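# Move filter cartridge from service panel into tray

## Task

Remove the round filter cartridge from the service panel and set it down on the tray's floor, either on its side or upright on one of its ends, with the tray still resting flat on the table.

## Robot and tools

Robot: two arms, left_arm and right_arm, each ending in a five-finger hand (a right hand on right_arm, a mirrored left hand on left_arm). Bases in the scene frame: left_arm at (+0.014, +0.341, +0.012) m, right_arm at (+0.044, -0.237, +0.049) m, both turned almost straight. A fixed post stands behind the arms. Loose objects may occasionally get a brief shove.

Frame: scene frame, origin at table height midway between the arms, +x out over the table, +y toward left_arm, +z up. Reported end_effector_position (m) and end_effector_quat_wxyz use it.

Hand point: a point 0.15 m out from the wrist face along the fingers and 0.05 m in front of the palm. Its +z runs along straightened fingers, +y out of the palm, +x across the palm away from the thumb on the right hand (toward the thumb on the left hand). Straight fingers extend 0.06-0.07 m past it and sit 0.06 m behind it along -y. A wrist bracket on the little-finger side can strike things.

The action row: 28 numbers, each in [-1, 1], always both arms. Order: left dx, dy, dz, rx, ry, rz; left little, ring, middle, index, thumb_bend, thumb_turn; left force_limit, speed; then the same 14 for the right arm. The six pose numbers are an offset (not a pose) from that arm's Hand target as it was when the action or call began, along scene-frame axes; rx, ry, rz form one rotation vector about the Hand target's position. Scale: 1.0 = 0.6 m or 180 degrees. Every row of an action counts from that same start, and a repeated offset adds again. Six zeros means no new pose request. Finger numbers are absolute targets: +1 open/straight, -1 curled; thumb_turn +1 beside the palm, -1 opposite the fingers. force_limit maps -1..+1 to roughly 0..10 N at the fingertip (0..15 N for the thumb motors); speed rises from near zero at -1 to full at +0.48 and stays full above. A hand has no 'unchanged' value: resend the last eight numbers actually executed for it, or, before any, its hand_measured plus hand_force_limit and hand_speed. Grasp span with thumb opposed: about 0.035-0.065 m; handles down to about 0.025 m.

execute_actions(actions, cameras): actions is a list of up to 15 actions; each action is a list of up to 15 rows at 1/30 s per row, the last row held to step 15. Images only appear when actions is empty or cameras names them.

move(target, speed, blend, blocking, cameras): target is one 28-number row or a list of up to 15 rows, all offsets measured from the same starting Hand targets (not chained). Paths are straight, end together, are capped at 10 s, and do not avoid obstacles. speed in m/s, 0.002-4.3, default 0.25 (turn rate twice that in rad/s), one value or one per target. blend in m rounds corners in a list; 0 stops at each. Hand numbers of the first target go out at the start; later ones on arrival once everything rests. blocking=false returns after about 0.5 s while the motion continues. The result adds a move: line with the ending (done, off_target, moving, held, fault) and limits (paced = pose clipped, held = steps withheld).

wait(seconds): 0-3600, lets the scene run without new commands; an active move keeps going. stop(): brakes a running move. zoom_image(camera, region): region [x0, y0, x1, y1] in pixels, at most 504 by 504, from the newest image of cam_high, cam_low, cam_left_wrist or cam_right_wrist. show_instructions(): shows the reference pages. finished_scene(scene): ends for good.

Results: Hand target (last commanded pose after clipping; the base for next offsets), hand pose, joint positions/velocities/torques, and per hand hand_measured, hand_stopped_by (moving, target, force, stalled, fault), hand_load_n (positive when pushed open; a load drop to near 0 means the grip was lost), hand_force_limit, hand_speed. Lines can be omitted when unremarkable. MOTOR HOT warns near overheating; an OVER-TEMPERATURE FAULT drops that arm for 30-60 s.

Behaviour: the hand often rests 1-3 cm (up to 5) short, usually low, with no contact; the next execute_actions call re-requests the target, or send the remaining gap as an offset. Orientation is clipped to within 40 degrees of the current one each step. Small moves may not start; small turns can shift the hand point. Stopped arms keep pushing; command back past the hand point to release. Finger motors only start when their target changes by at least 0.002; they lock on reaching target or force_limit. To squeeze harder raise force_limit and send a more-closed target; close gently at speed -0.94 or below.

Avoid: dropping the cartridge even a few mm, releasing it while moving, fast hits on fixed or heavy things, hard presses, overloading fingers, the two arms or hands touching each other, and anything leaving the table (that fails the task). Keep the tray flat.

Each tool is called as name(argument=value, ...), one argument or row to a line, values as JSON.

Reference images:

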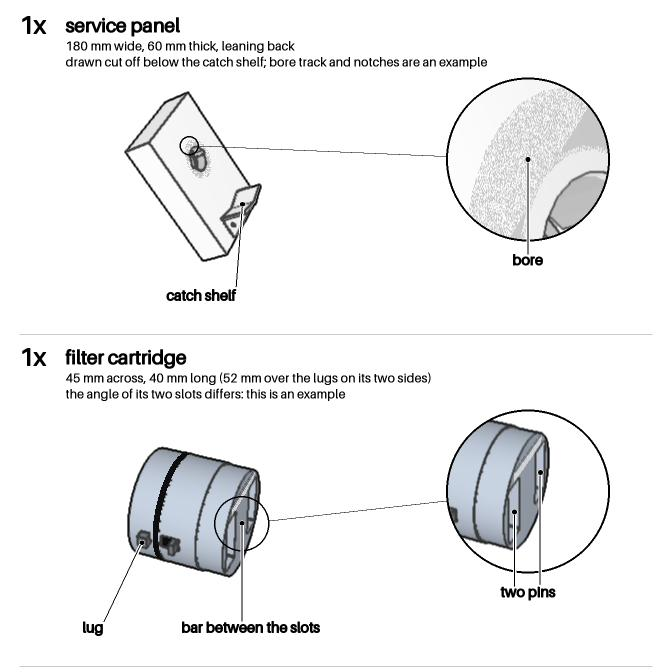

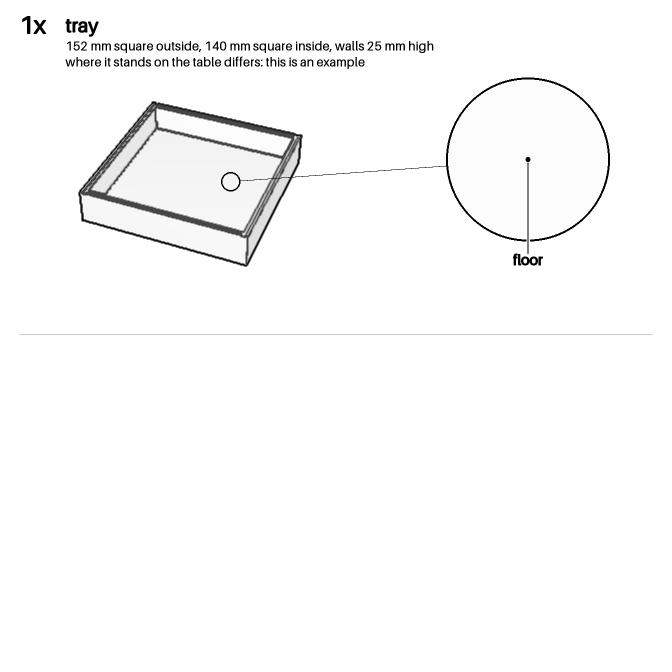

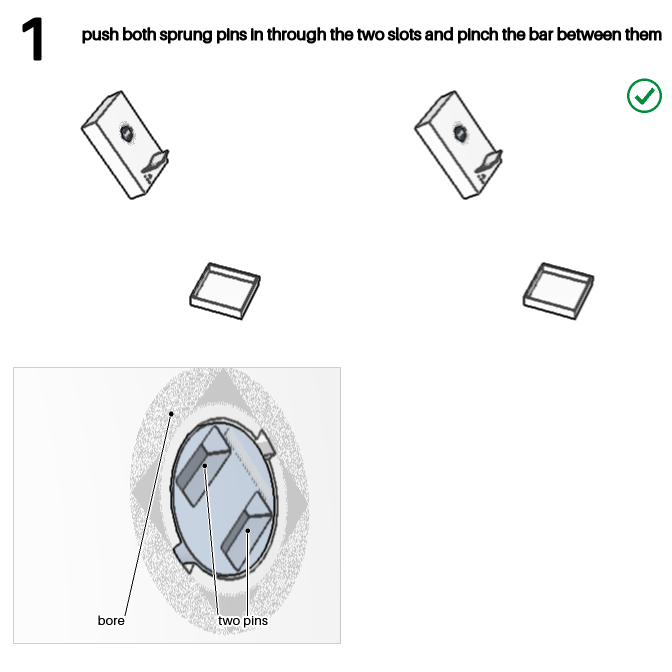

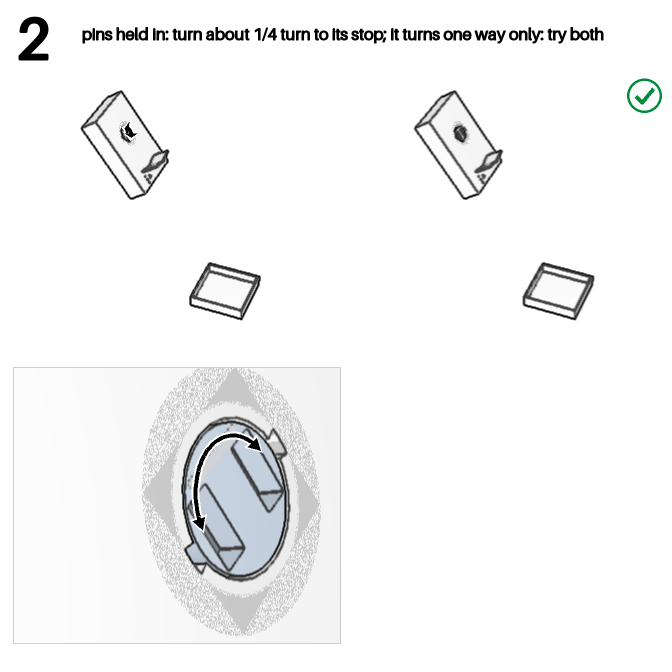

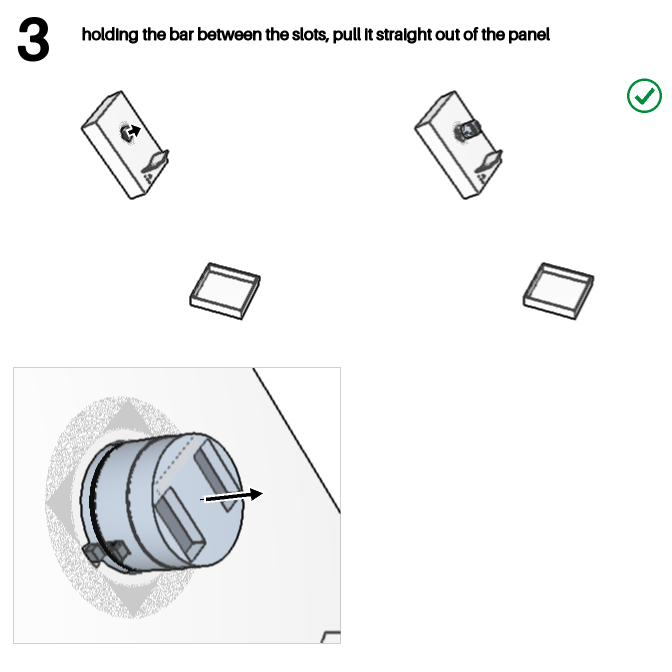

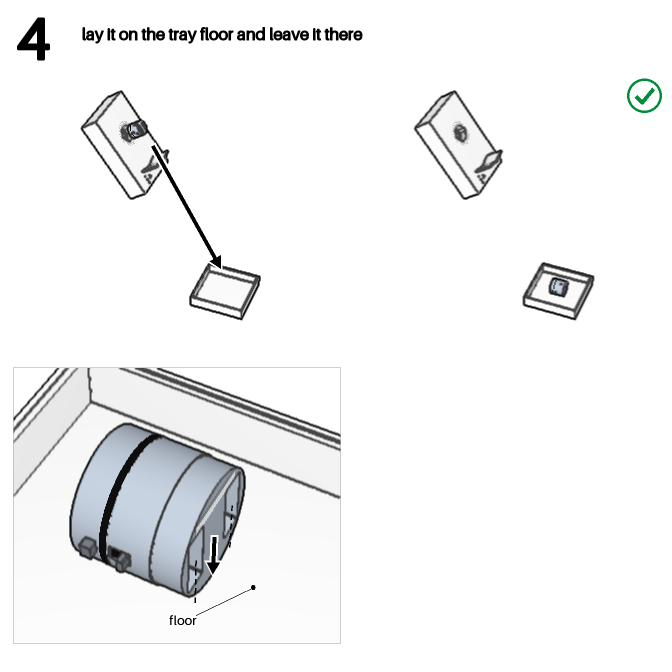

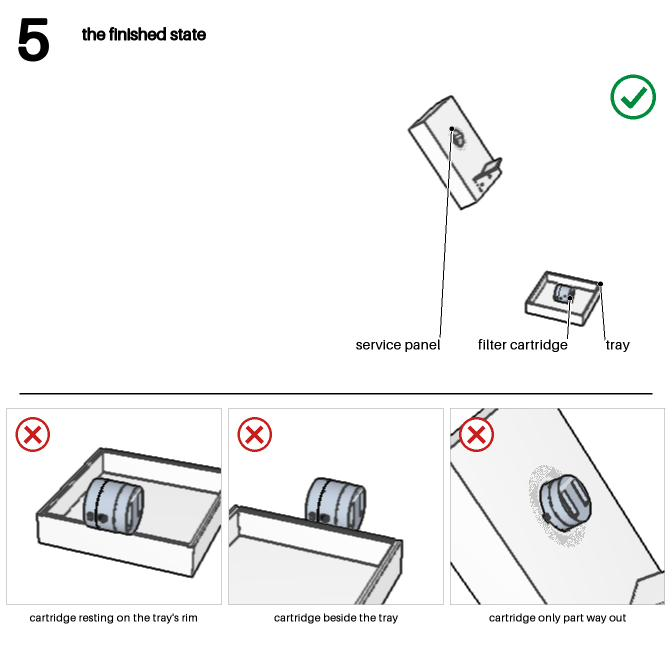

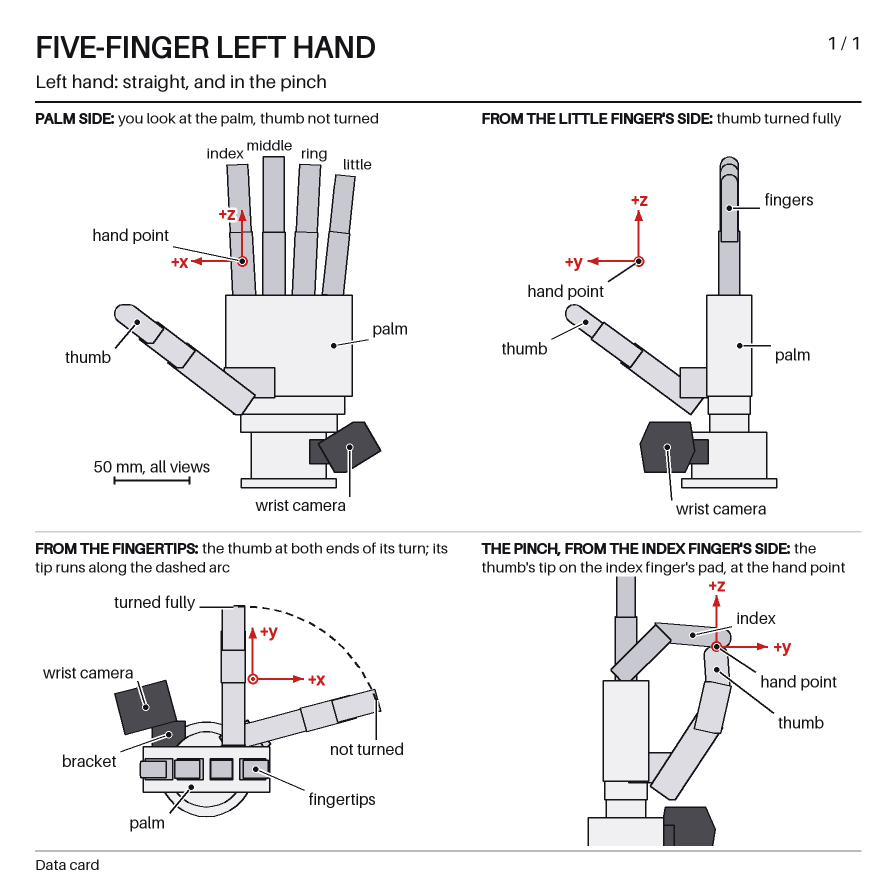

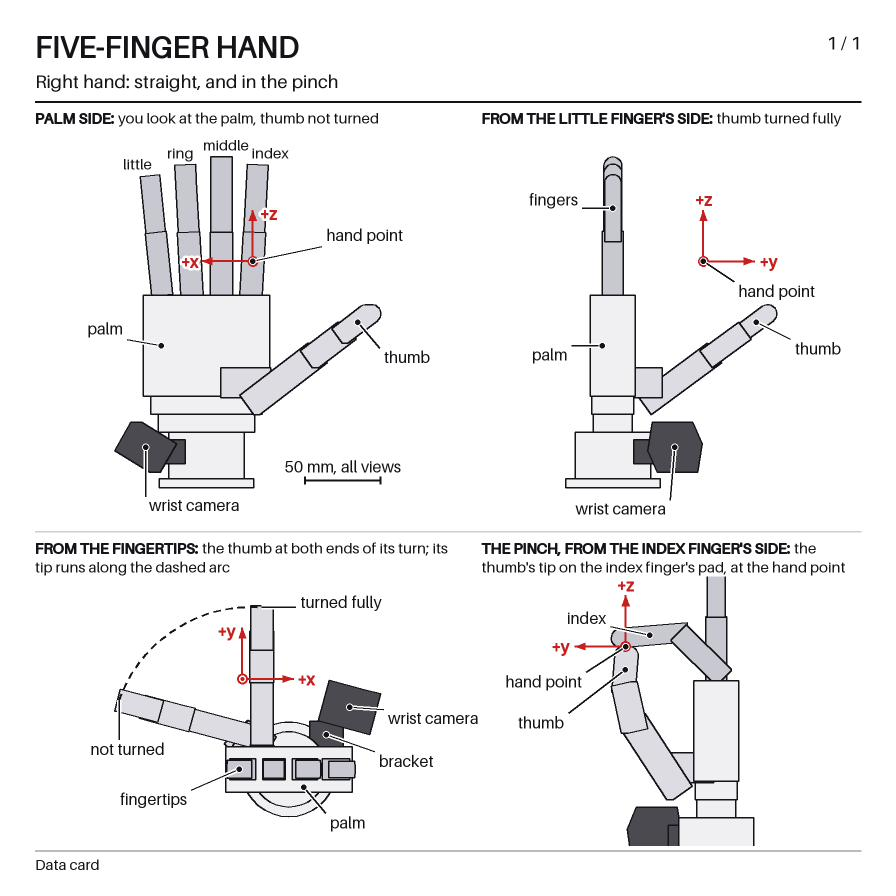

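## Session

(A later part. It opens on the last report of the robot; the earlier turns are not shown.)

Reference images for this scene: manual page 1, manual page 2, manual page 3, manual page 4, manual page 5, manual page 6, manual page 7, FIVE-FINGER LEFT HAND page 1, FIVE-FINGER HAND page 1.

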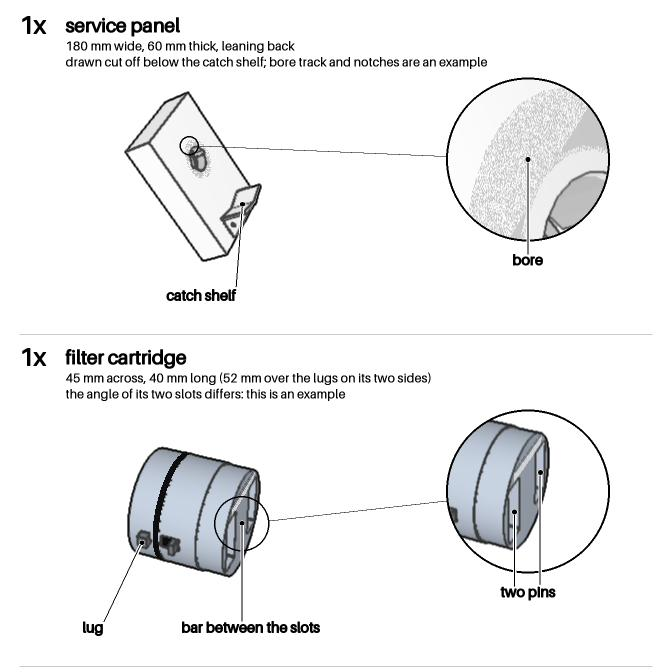

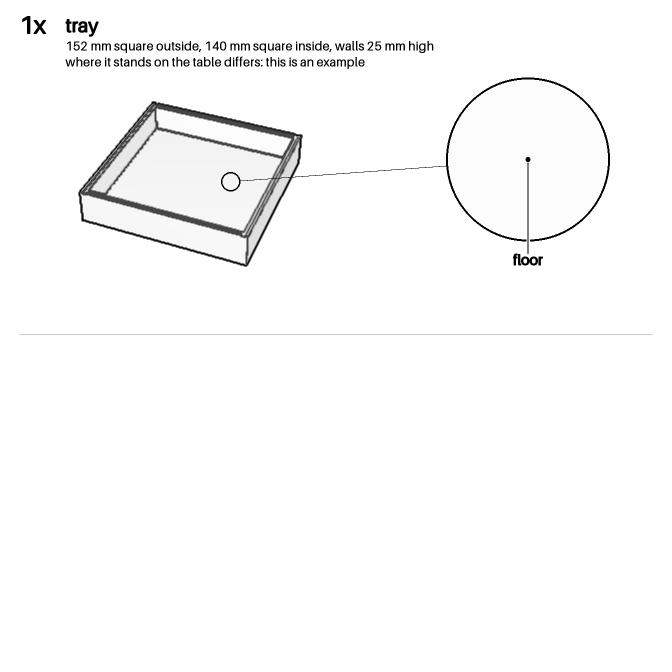

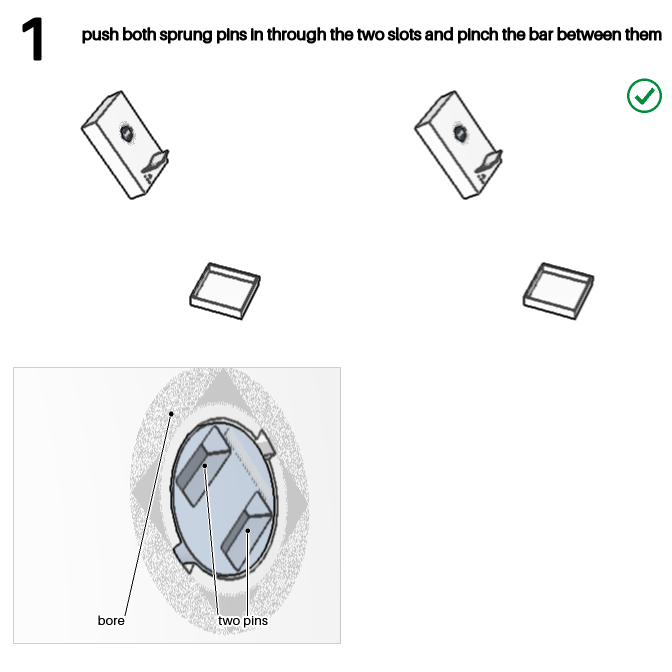

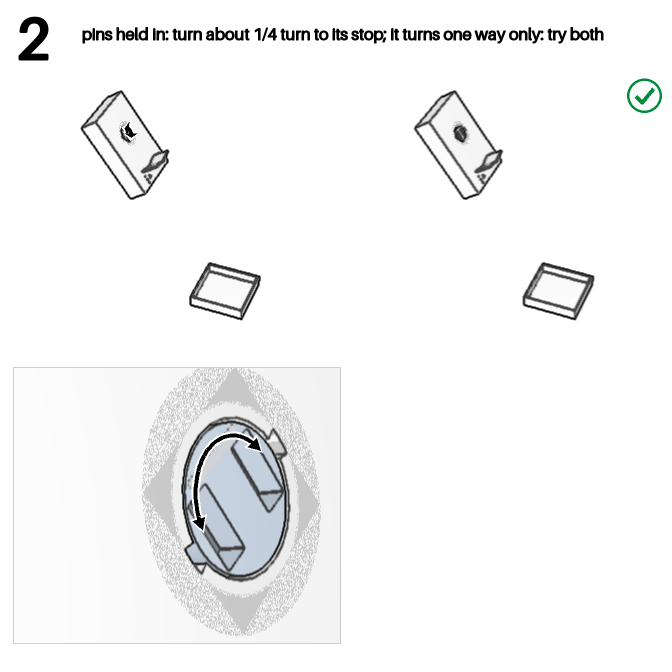

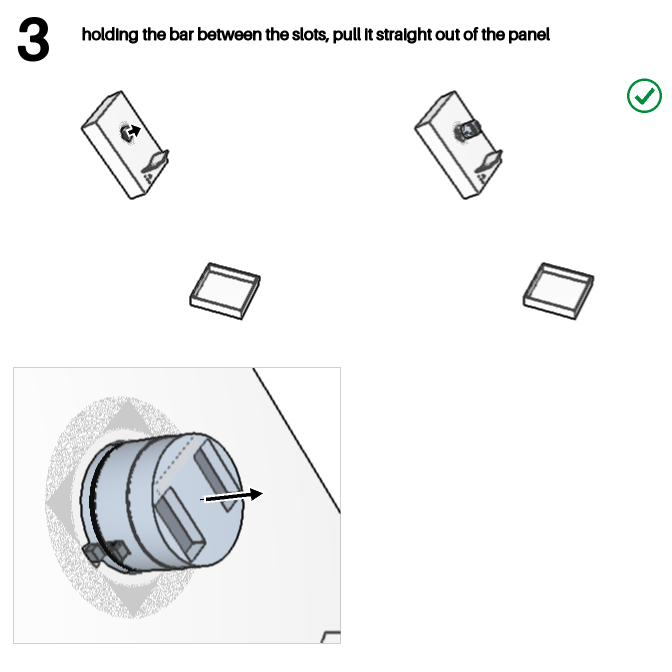

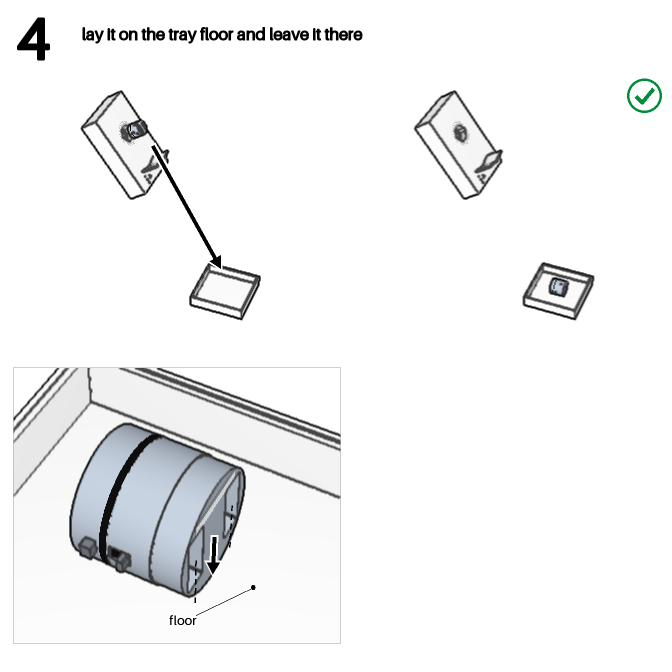

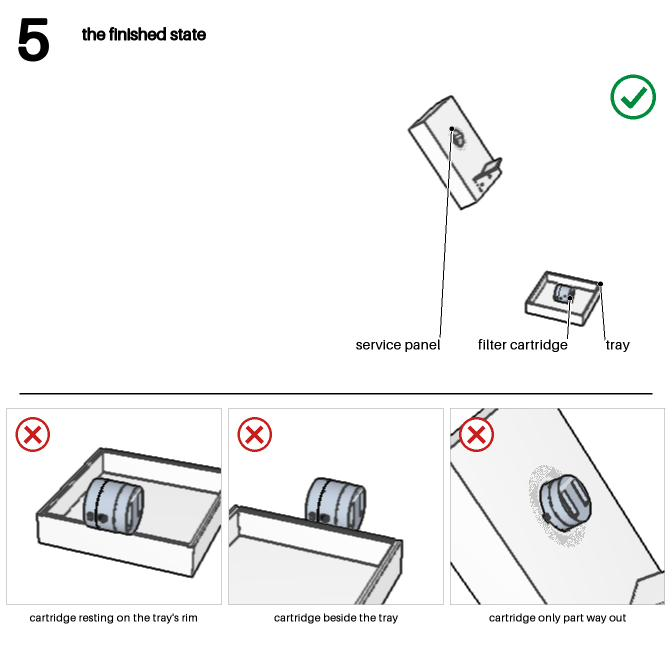

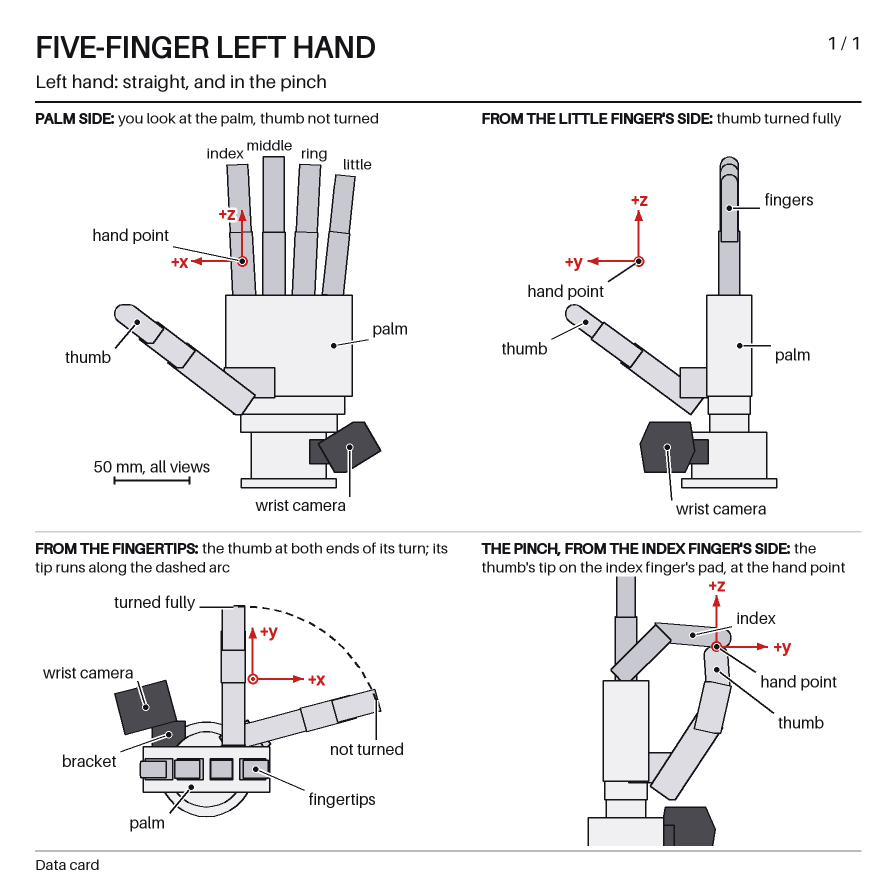

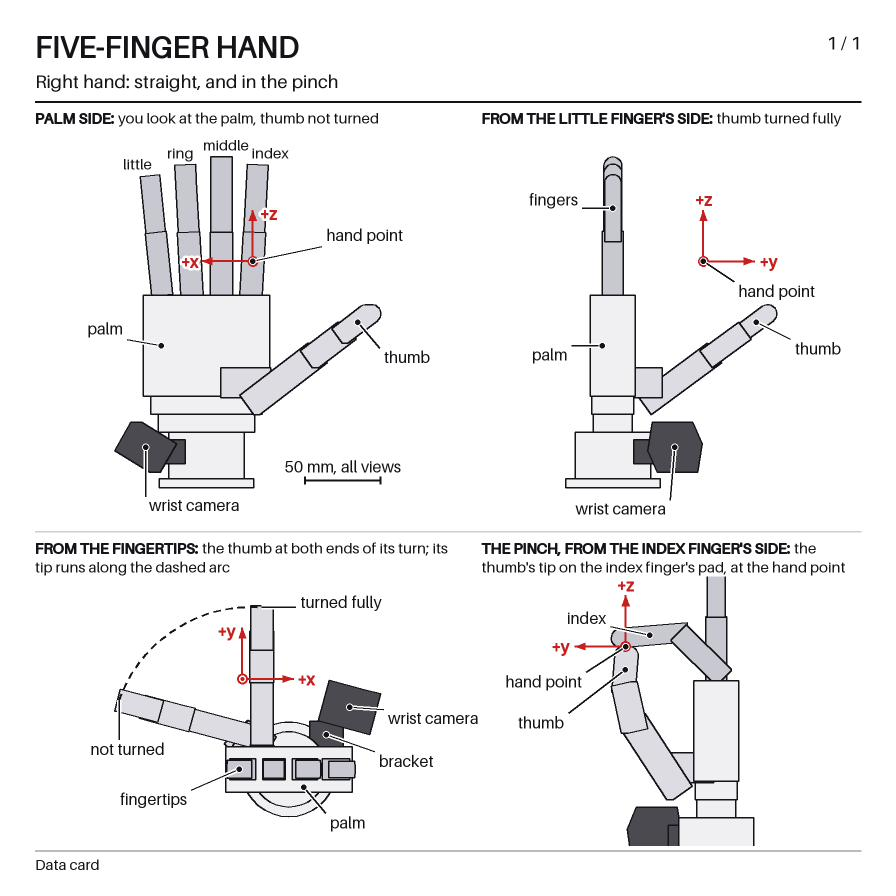

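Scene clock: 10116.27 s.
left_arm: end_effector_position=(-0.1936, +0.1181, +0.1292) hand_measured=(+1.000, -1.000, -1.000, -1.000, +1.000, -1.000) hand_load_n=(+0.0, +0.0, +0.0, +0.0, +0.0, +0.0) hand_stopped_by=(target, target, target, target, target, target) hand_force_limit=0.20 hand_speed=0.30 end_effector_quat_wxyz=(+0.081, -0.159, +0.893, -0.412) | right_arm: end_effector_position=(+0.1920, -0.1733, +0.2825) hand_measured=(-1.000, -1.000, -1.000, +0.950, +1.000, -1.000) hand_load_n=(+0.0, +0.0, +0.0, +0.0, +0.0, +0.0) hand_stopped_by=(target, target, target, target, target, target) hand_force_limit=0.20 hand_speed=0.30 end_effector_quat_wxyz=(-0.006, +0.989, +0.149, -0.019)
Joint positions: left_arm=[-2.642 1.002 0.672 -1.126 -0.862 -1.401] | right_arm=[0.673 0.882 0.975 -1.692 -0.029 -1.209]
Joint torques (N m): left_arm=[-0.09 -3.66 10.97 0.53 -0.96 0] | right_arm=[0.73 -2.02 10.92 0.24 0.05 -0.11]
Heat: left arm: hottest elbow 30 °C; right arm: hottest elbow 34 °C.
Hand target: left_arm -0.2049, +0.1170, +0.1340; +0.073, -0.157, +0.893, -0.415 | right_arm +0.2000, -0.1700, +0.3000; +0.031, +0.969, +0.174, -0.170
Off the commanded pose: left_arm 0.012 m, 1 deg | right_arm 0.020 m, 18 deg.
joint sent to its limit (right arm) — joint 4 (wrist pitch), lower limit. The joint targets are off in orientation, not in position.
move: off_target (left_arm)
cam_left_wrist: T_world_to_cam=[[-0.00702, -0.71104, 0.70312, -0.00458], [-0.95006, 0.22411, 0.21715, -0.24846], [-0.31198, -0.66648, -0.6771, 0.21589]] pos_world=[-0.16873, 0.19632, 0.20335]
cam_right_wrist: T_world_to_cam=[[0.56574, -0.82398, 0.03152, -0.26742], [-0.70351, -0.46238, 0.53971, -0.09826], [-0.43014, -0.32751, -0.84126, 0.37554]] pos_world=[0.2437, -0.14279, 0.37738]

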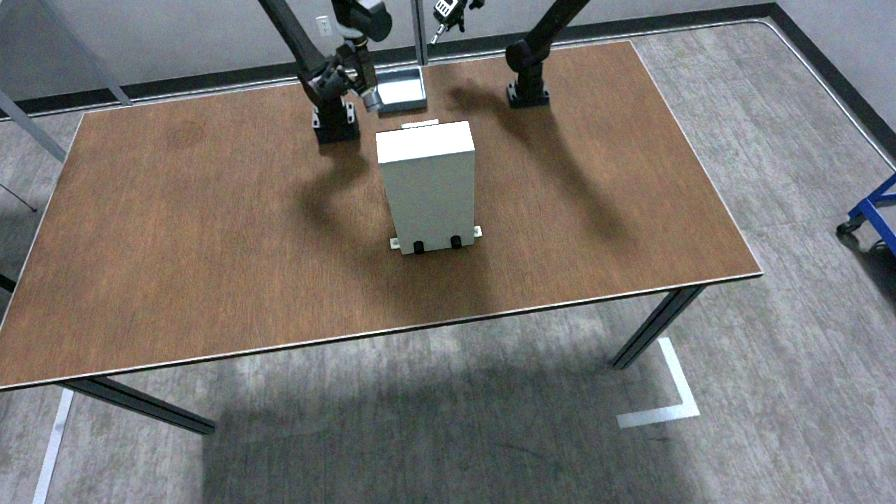

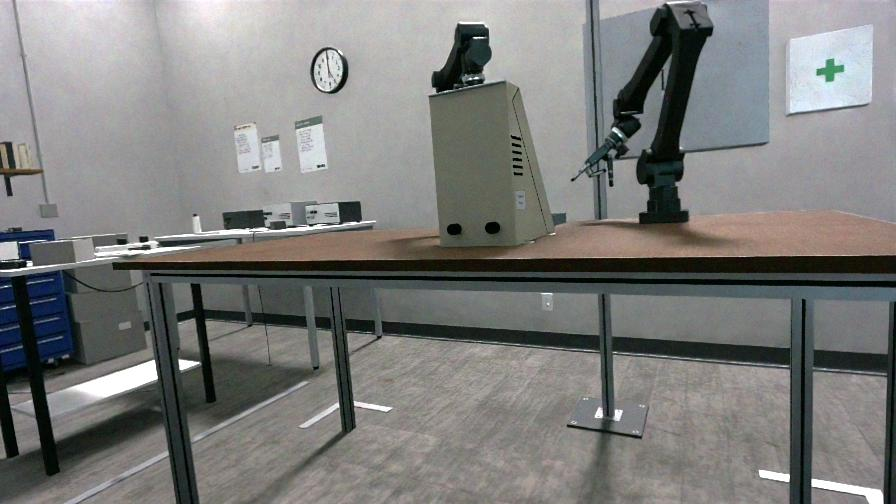

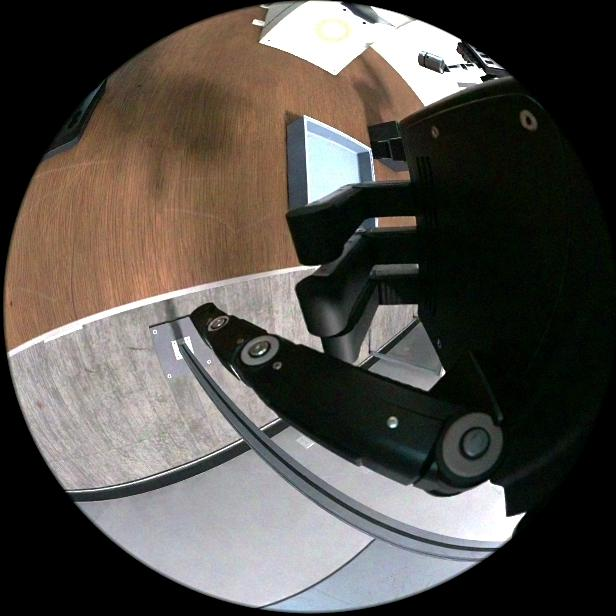

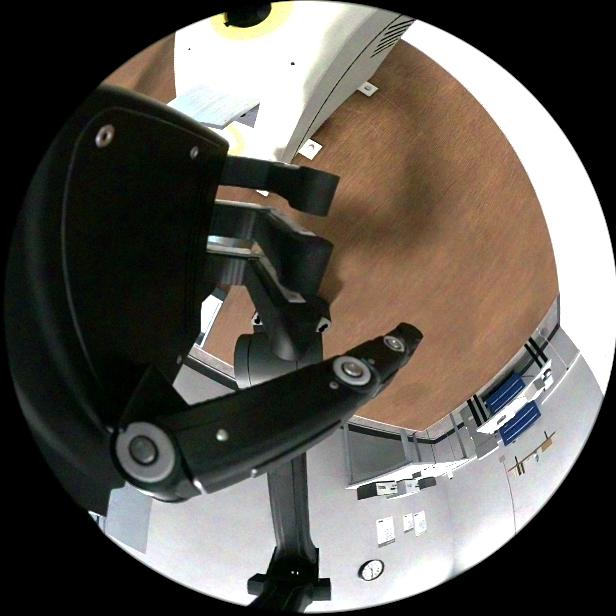

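move(
  target=[0,0,0,0,0,0,1,-1,-1,-1,1,-1,0.2,0.3,-0.4083,0.1417,-0.1,0,0,0,-1,-1,-1,1,1,-1,0.2,0.3],
  speed=0.2,
  cameras=["cam_high", "cam_left_wrist"],
)

zoom_image(
  camera="cam_high",
  region=[360, 20, 450, 120],
)

Scene clock: 10132.90 s.
left_arm: end_effector_position=(-0.1936, +0.1181, +0.1292) hand_measured=(+1.000, -1.000, -1.000, -1.000, +1.000, -1.000) hand_load_n=(+0.0, +0.0, +0.0, +0.0, +0.0, +0.0) hand_stopped_by=(target, target, target, target, target, target) hand_force_limit=0.20 hand_speed=0.30 end_effector_quat_wxyz=(+0.081, -0.159, +0.893, -0.413) | right_arm: end_effector_position=(-0.0421, -0.0874, +0.2408) hand_measured=(-1.000, -1.000, -1.000, +0.950, +1.000, -1.000) hand_load_n=(+0.0, +0.0, +0.0, +0.0, +0.0, +0.0) hand_stopped_by=(target, target, target, target, target, target) hand_force_limit=0.20 hand_speed=0.30 end_effector_quat_wxyz=(+0.030, +0.969, +0.177, -0.169)
Joint positions: left_arm=[-2.642 1.002 0.672 -1.126 -0.862 -1.401] | right_arm=[1.662 0.983 0.864 -1.55 -0.332 -0.299]
Joint torques (N m): left_arm=[0.09 -3.55 11 0.47 -0.96 -0.01] | right_arm=[1.9 -2.73 7.43 0.73 -0.47 0.19]
Heat: left arm: hottest elbow 29 °C; right arm: hottest elbow 34 °C.
Hand target: left_arm -0.2049, +0.1170, +0.1340; +0.073, -0.157, +0.893, -0.416 | right_arm -0.0450, -0.0848, +0.2400; +0.031, +0.969, +0.174, -0.171
Off the commanded pose: left_arm 0.012 m, 1 deg | right_arm 0.004 m, 0 deg.
move: done
cam_left_wrist: T_world_to_cam=[[-0.00674, -0.71074, 0.70342, -0.00472], [-0.9501, 0.22394, 0.21716, -0.24845], [-0.31187, -0.66686, -0.67678, 0.21599]] pos_world=[-0.16873, 0.19631, 0.20345]

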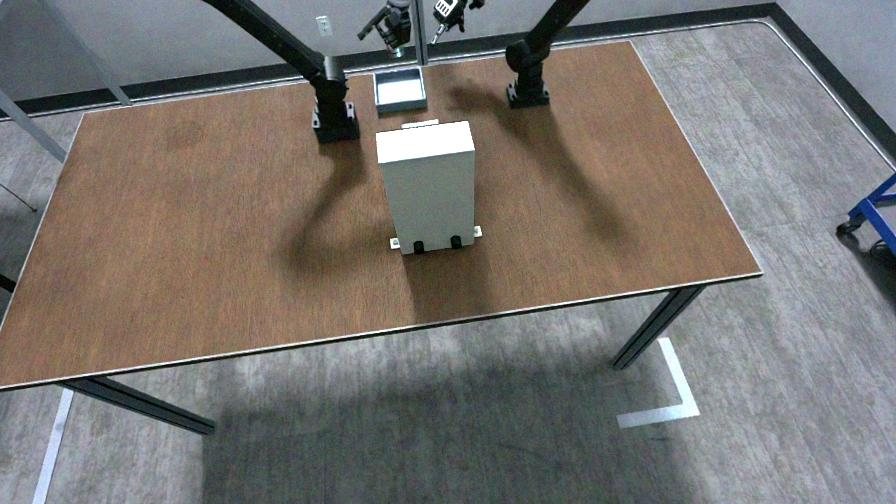

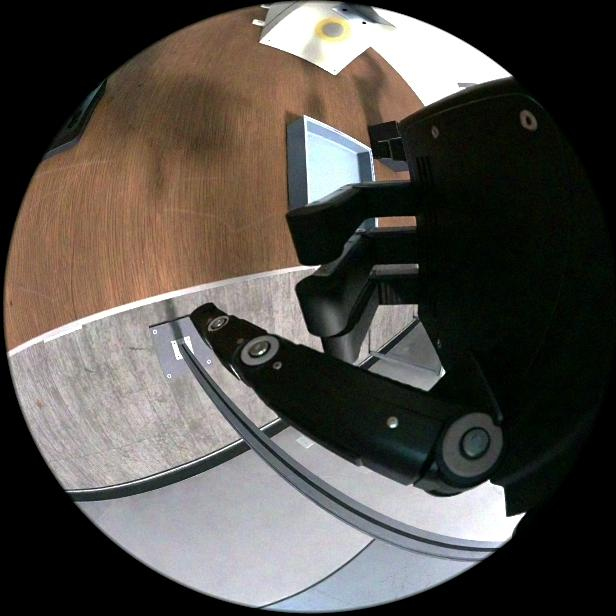

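Scaled by 5.040 from the camera's image (finer frame: 1280x720).

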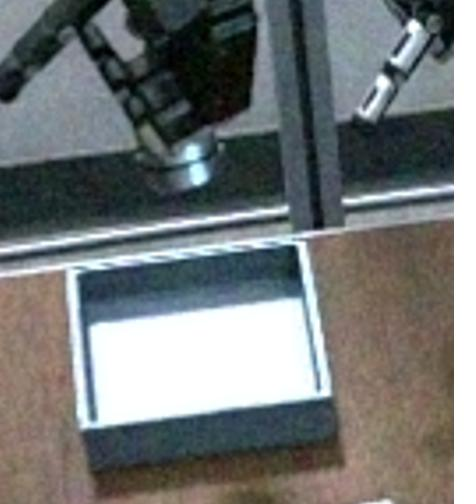

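zoom_image(
  camera="cam_high",
  region=[378, 25, 418, 65],
)

Scaled by 12.600 from the camera's image (finer frame: 1280x720).

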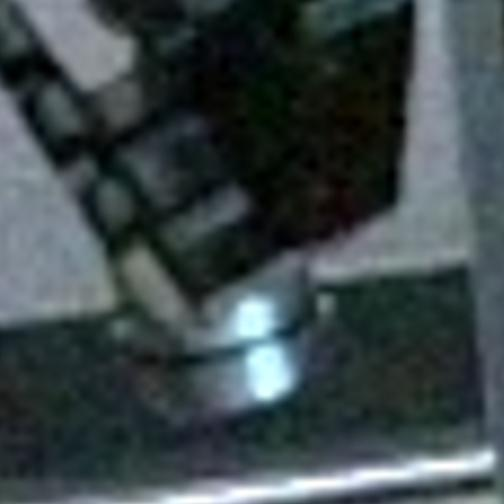

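move(
  target=[0,0,0,0,0,0,1,-1,-1,-1,1,-1,0.2,0.3,-0.0133,0.045,-0.1167,0,0,0,-1,-1,-1,1,1,-1,0.2,0.3],
  speed=0.12,
  cameras=["cam_high", "cam_left_wrist"],
)

zoom_image(
  camera="cam_high",
  region=[360, 30, 440, 110],
)

Scene clock: 10176.20 s.
left_arm: end_effector_position=(-0.1936, +0.1181, +0.1292) hand_measured=(+1.000, -1.000, -1.000, -1.000, +1.000, -1.000) hand_load_n=(+0.0, +0.0, +0.5, +0.0, +0.0, +0.0) hand_stopped_by=(target, target, target, target, target, target) hand_force_limit=0.20 hand_speed=0.30 end_effector_quat_wxyz=(+0.081, -0.159, +0.893, -0.413) | right_arm: end_effector_position=(-0.0495, -0.0601, +0.1711) hand_measured=(-1.000, -1.000, -1.000, +0.950, +1.000, -1.000) hand_load_n=(+0.0, +0.0, +0.0, -0.5, +0.0, +0.0) hand_stopped_by=(target, target, target, target, target, target) hand_force_limit=0.20 hand_speed=0.30 end_effector_quat_wxyz=(+0.031, +0.969, +0.177, -0.168)
Joint positions: left_arm=[-2.642 1.002 0.672 -1.126 -0.862 -1.401] | right_arm=[1.682 1.117 0.763 -1.309 -0.332 -0.277]
Joint torques (N m): left_arm=[0.03 -3.6 11 0.49 -0.96 -0.01] | right_arm=[1.96 -4.19 6.94 0.77 -0.55 0.17]
Heat: left arm: hottest elbow 29 °C; right arm: hottest elbow 32 °C.
Hand target: left_arm -0.2049, +0.1170, +0.1340; +0.073, -0.157, +0.893, -0.416 | right_arm -0.0530, -0.0579, +0.1700; +0.031, +0.969, +0.174, -0.171
Off the commanded pose: left_arm 0.012 m, 1 deg | right_arm 0.004 m, 0 deg.
move: done
cam_left_wrist: T_world_to_cam=[[-0.00674, -0.71074, 0.70342, -0.00472], [-0.9501, 0.22394, 0.21716, -0.24845], [-0.31187, -0.66686, -0.67678, 0.21599]] pos_world=[-0.16873, 0.19631, 0.20345]

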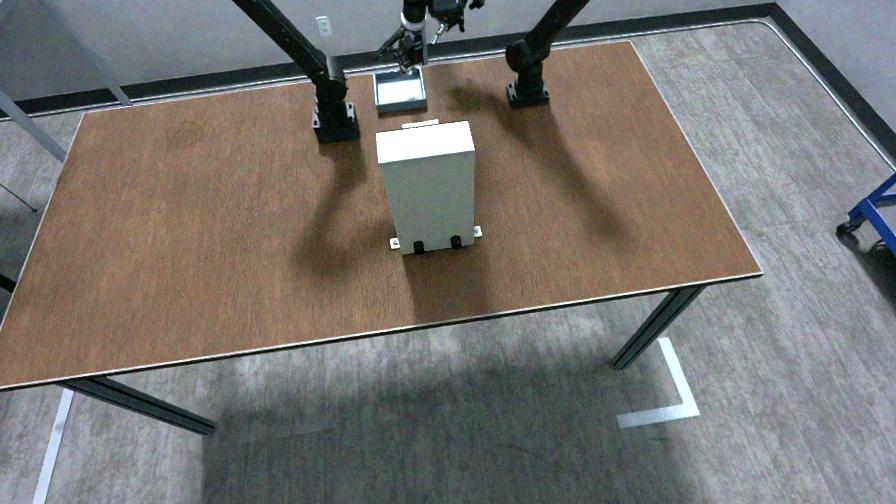

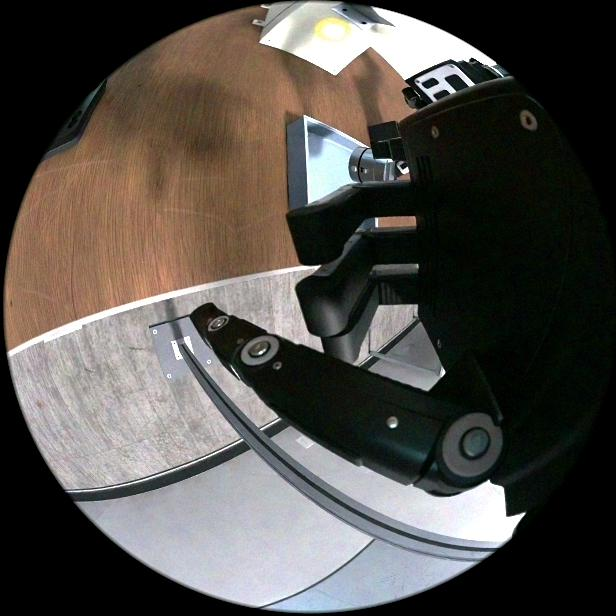

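Scaled by 6.300 from the camera's image (finer frame: 1280x720).

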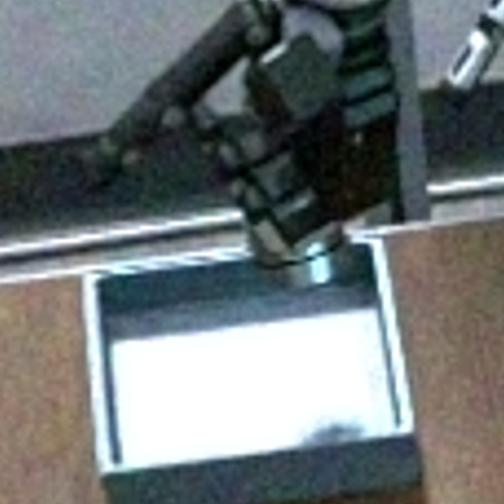

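zoom_image(
  camera="cam_left_wrist",
  region=[285, 90, 415, 220],
)

Scaled by 3.877 from the camera's image (finer frame: 880x880).

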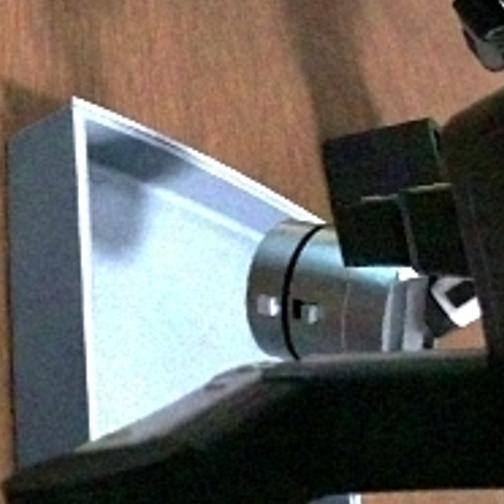

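move(
  target=[0,0,0,0,0,0,1,-1,-1,-1,1,-1,0.2,0.3,0,0,-0.0783,0,0,0,-1,-1,-1,1,1,-1,0.2,0.3],
  speed=0.1,
  cameras=["cam_high", "cam_left_wrist"],
)

zoom_image(
  camera="cam_left_wrist",
  region=[285, 90, 415, 220],
)

Scene clock: 10193.00 s.
left_arm: end_effector_position=(-0.1936, +0.1181, +0.1292) hand_measured=(+1.000, -1.000, -1.000, -1.000, +1.000, -1.000) hand_load_n=(+0.0, +0.0, +0.0, +0.0, +0.0, +0.0) hand_stopped_by=(target, target, target, target, target, target) hand_force_limit=0.20 hand_speed=0.30 end_effector_quat_wxyz=(+0.081, -0.159, +0.893, -0.413) | right_arm: end_effector_position=(-0.0495, -0.0595, +0.1245) hand_measured=(-1.000, -1.000, -1.000, +0.950, +1.000, -1.000) hand_load_n=(+0.5, +0.0, +0.0, +0.0, +0.0, +0.0) hand_stopped_by=(target, target, target, target, target, target) hand_force_limit=0.20 hand_speed=0.30 end_effector_quat_wxyz=(+0.030, +0.969, +0.177, -0.168)
Joint positions: left_arm=[-2.642 1.002 0.672 -1.126 -0.862 -1.401] | right_arm=[1.682 1.181 0.676 -1.156 -0.332 -0.276]
Joint torques (N m): left_arm=[0.03 -3.55 11.02 0.46 -0.96 -0.01] | right_arm=[1.73 -4.54 6.42 0.76 -0.56 0.19]
Heat: left arm: hottest elbow 29 °C; right arm: hottest elbow 32 °C.
Hand target: left_arm -0.2049, +0.1170, +0.1340; +0.073, -0.157, +0.893, -0.416 | right_arm -0.0530, -0.0579, +0.1230; +0.031, +0.969, +0.174, -0.171
Off the commanded pose: left_arm 0.012 m, 1 deg | right_arm 0.004 m, 0 deg.
move: done
cam_left_wrist: T_world_to_cam=[[-0.00674, -0.71074, 0.70342, -0.00472], [-0.9501, 0.22394, 0.21716, -0.24845], [-0.31187, -0.66686, -0.67678, 0.21599]] pos_world=[-0.16873, 0.19631, 0.20345]

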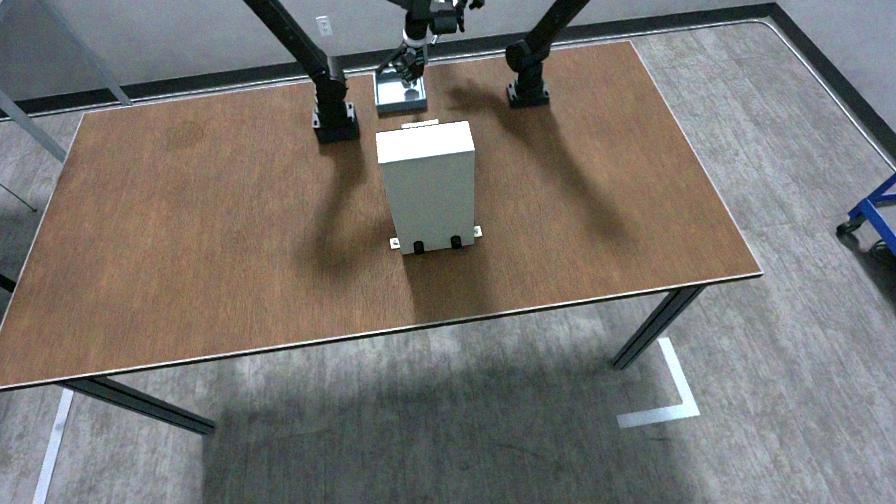

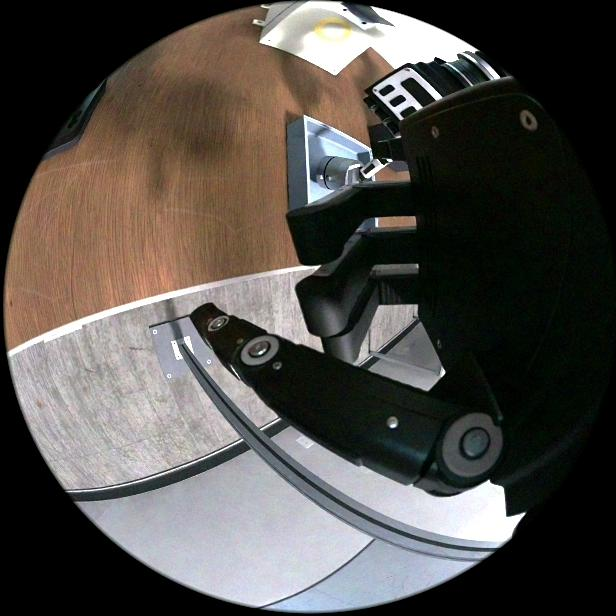

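Scaled by 3.877 from the camera's image (finer frame: 880x880).

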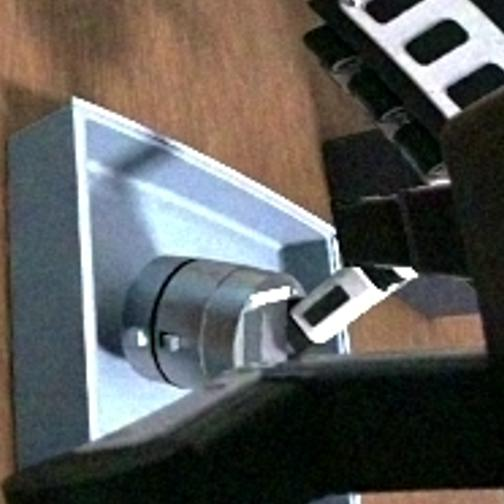

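move(
  target=[0,0,0,0,0,0,1,-1,-1,-1,1,-1,0.2,0.3,0,0,-0.0167,0,0,0,-1,-1,-1,1,1,-1,0.2,0.3],
  speed=0.04,
  cameras=["cam_left_wrist"],
)

zoom_image(
  camera="cam_left_wrist",
  region=[300, 130, 390, 220],
)

Scene clock: 10197.70 s.
left_arm: end_effector_position=(-0.1936, +0.1181, +0.1292) hand_measured=(+1.000, -1.000, -1.000, -1.000, +1.000, -1.000) hand_load_n=(-0.5, +0.0, +0.0, +0.0, -0.5, +0.0) hand_stopped_by=(target, target, target, target, target, target) hand_force_limit=0.20 hand_speed=0.30 end_effector_quat_wxyz=(+0.081, -0.159, +0.893, -0.413) | right_arm: end_effector_position=(-0.0496, -0.0593, +0.1146) hand_measured=(-1.000, -1.000, -1.000, +0.950, +1.000, -1.000) hand_load_n=(+0.0, +0.0, +0.0, -0.5, +0.0, +0.0) hand_stopped_by=(target, target, target, target, target, target) hand_force_limit=0.20 hand_speed=0.30 end_effector_quat_wxyz=(+0.029, +0.969, +0.177, -0.168)
Joint positions: left_arm=[-2.642 1.002 0.672 -1.126 -0.862 -1.401] | right_arm=[1.682 1.199 0.66 -1.122 -0.332 -0.276]
Joint torques (N m): left_arm=[-0.03 -3.66 11.06 0.49 -0.96 -0.01] | right_arm=[1.9 -4.37 6.27 0.8 -0.53 0.18]
Heat: left arm: hottest elbow 29 °C; right arm: hottest elbow 32 °C.
Hand target: left_arm -0.2049, +0.1170, +0.1340; +0.073, -0.157, +0.893, -0.416 | right_arm -0.0530, -0.0580, +0.1129; +0.031, +0.969, +0.174, -0.171
Off the commanded pose: left_arm 0.012 m, 1 deg | right_arm 0.004 m, 0 deg.
move: done
cam_left_wrist: T_world_to_cam=[[-0.00674, -0.71074, 0.70342, -0.00472], [-0.9501, 0.22394, 0.21716, -0.24845], [-0.31187, -0.66686, -0.67678, 0.21599]] pos_world=[-0.16873, 0.19631, 0.20345]

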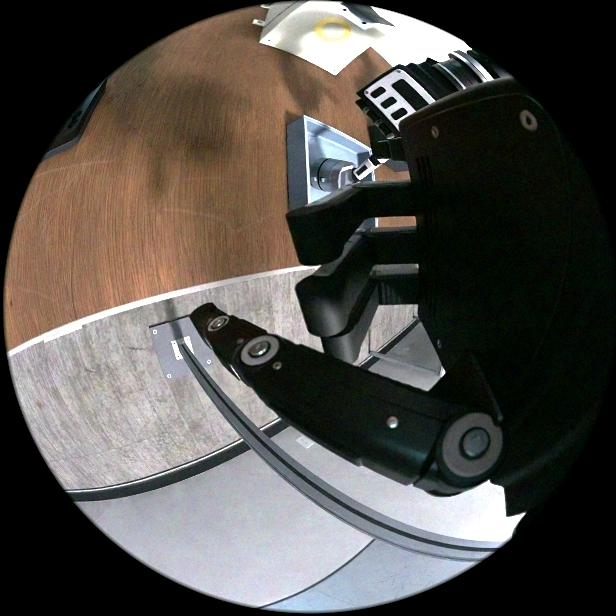

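Scaled by 5.600 from the camera's image (finer frame: 880x880).

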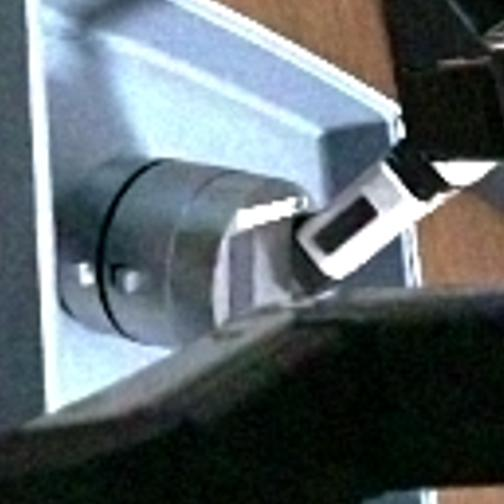

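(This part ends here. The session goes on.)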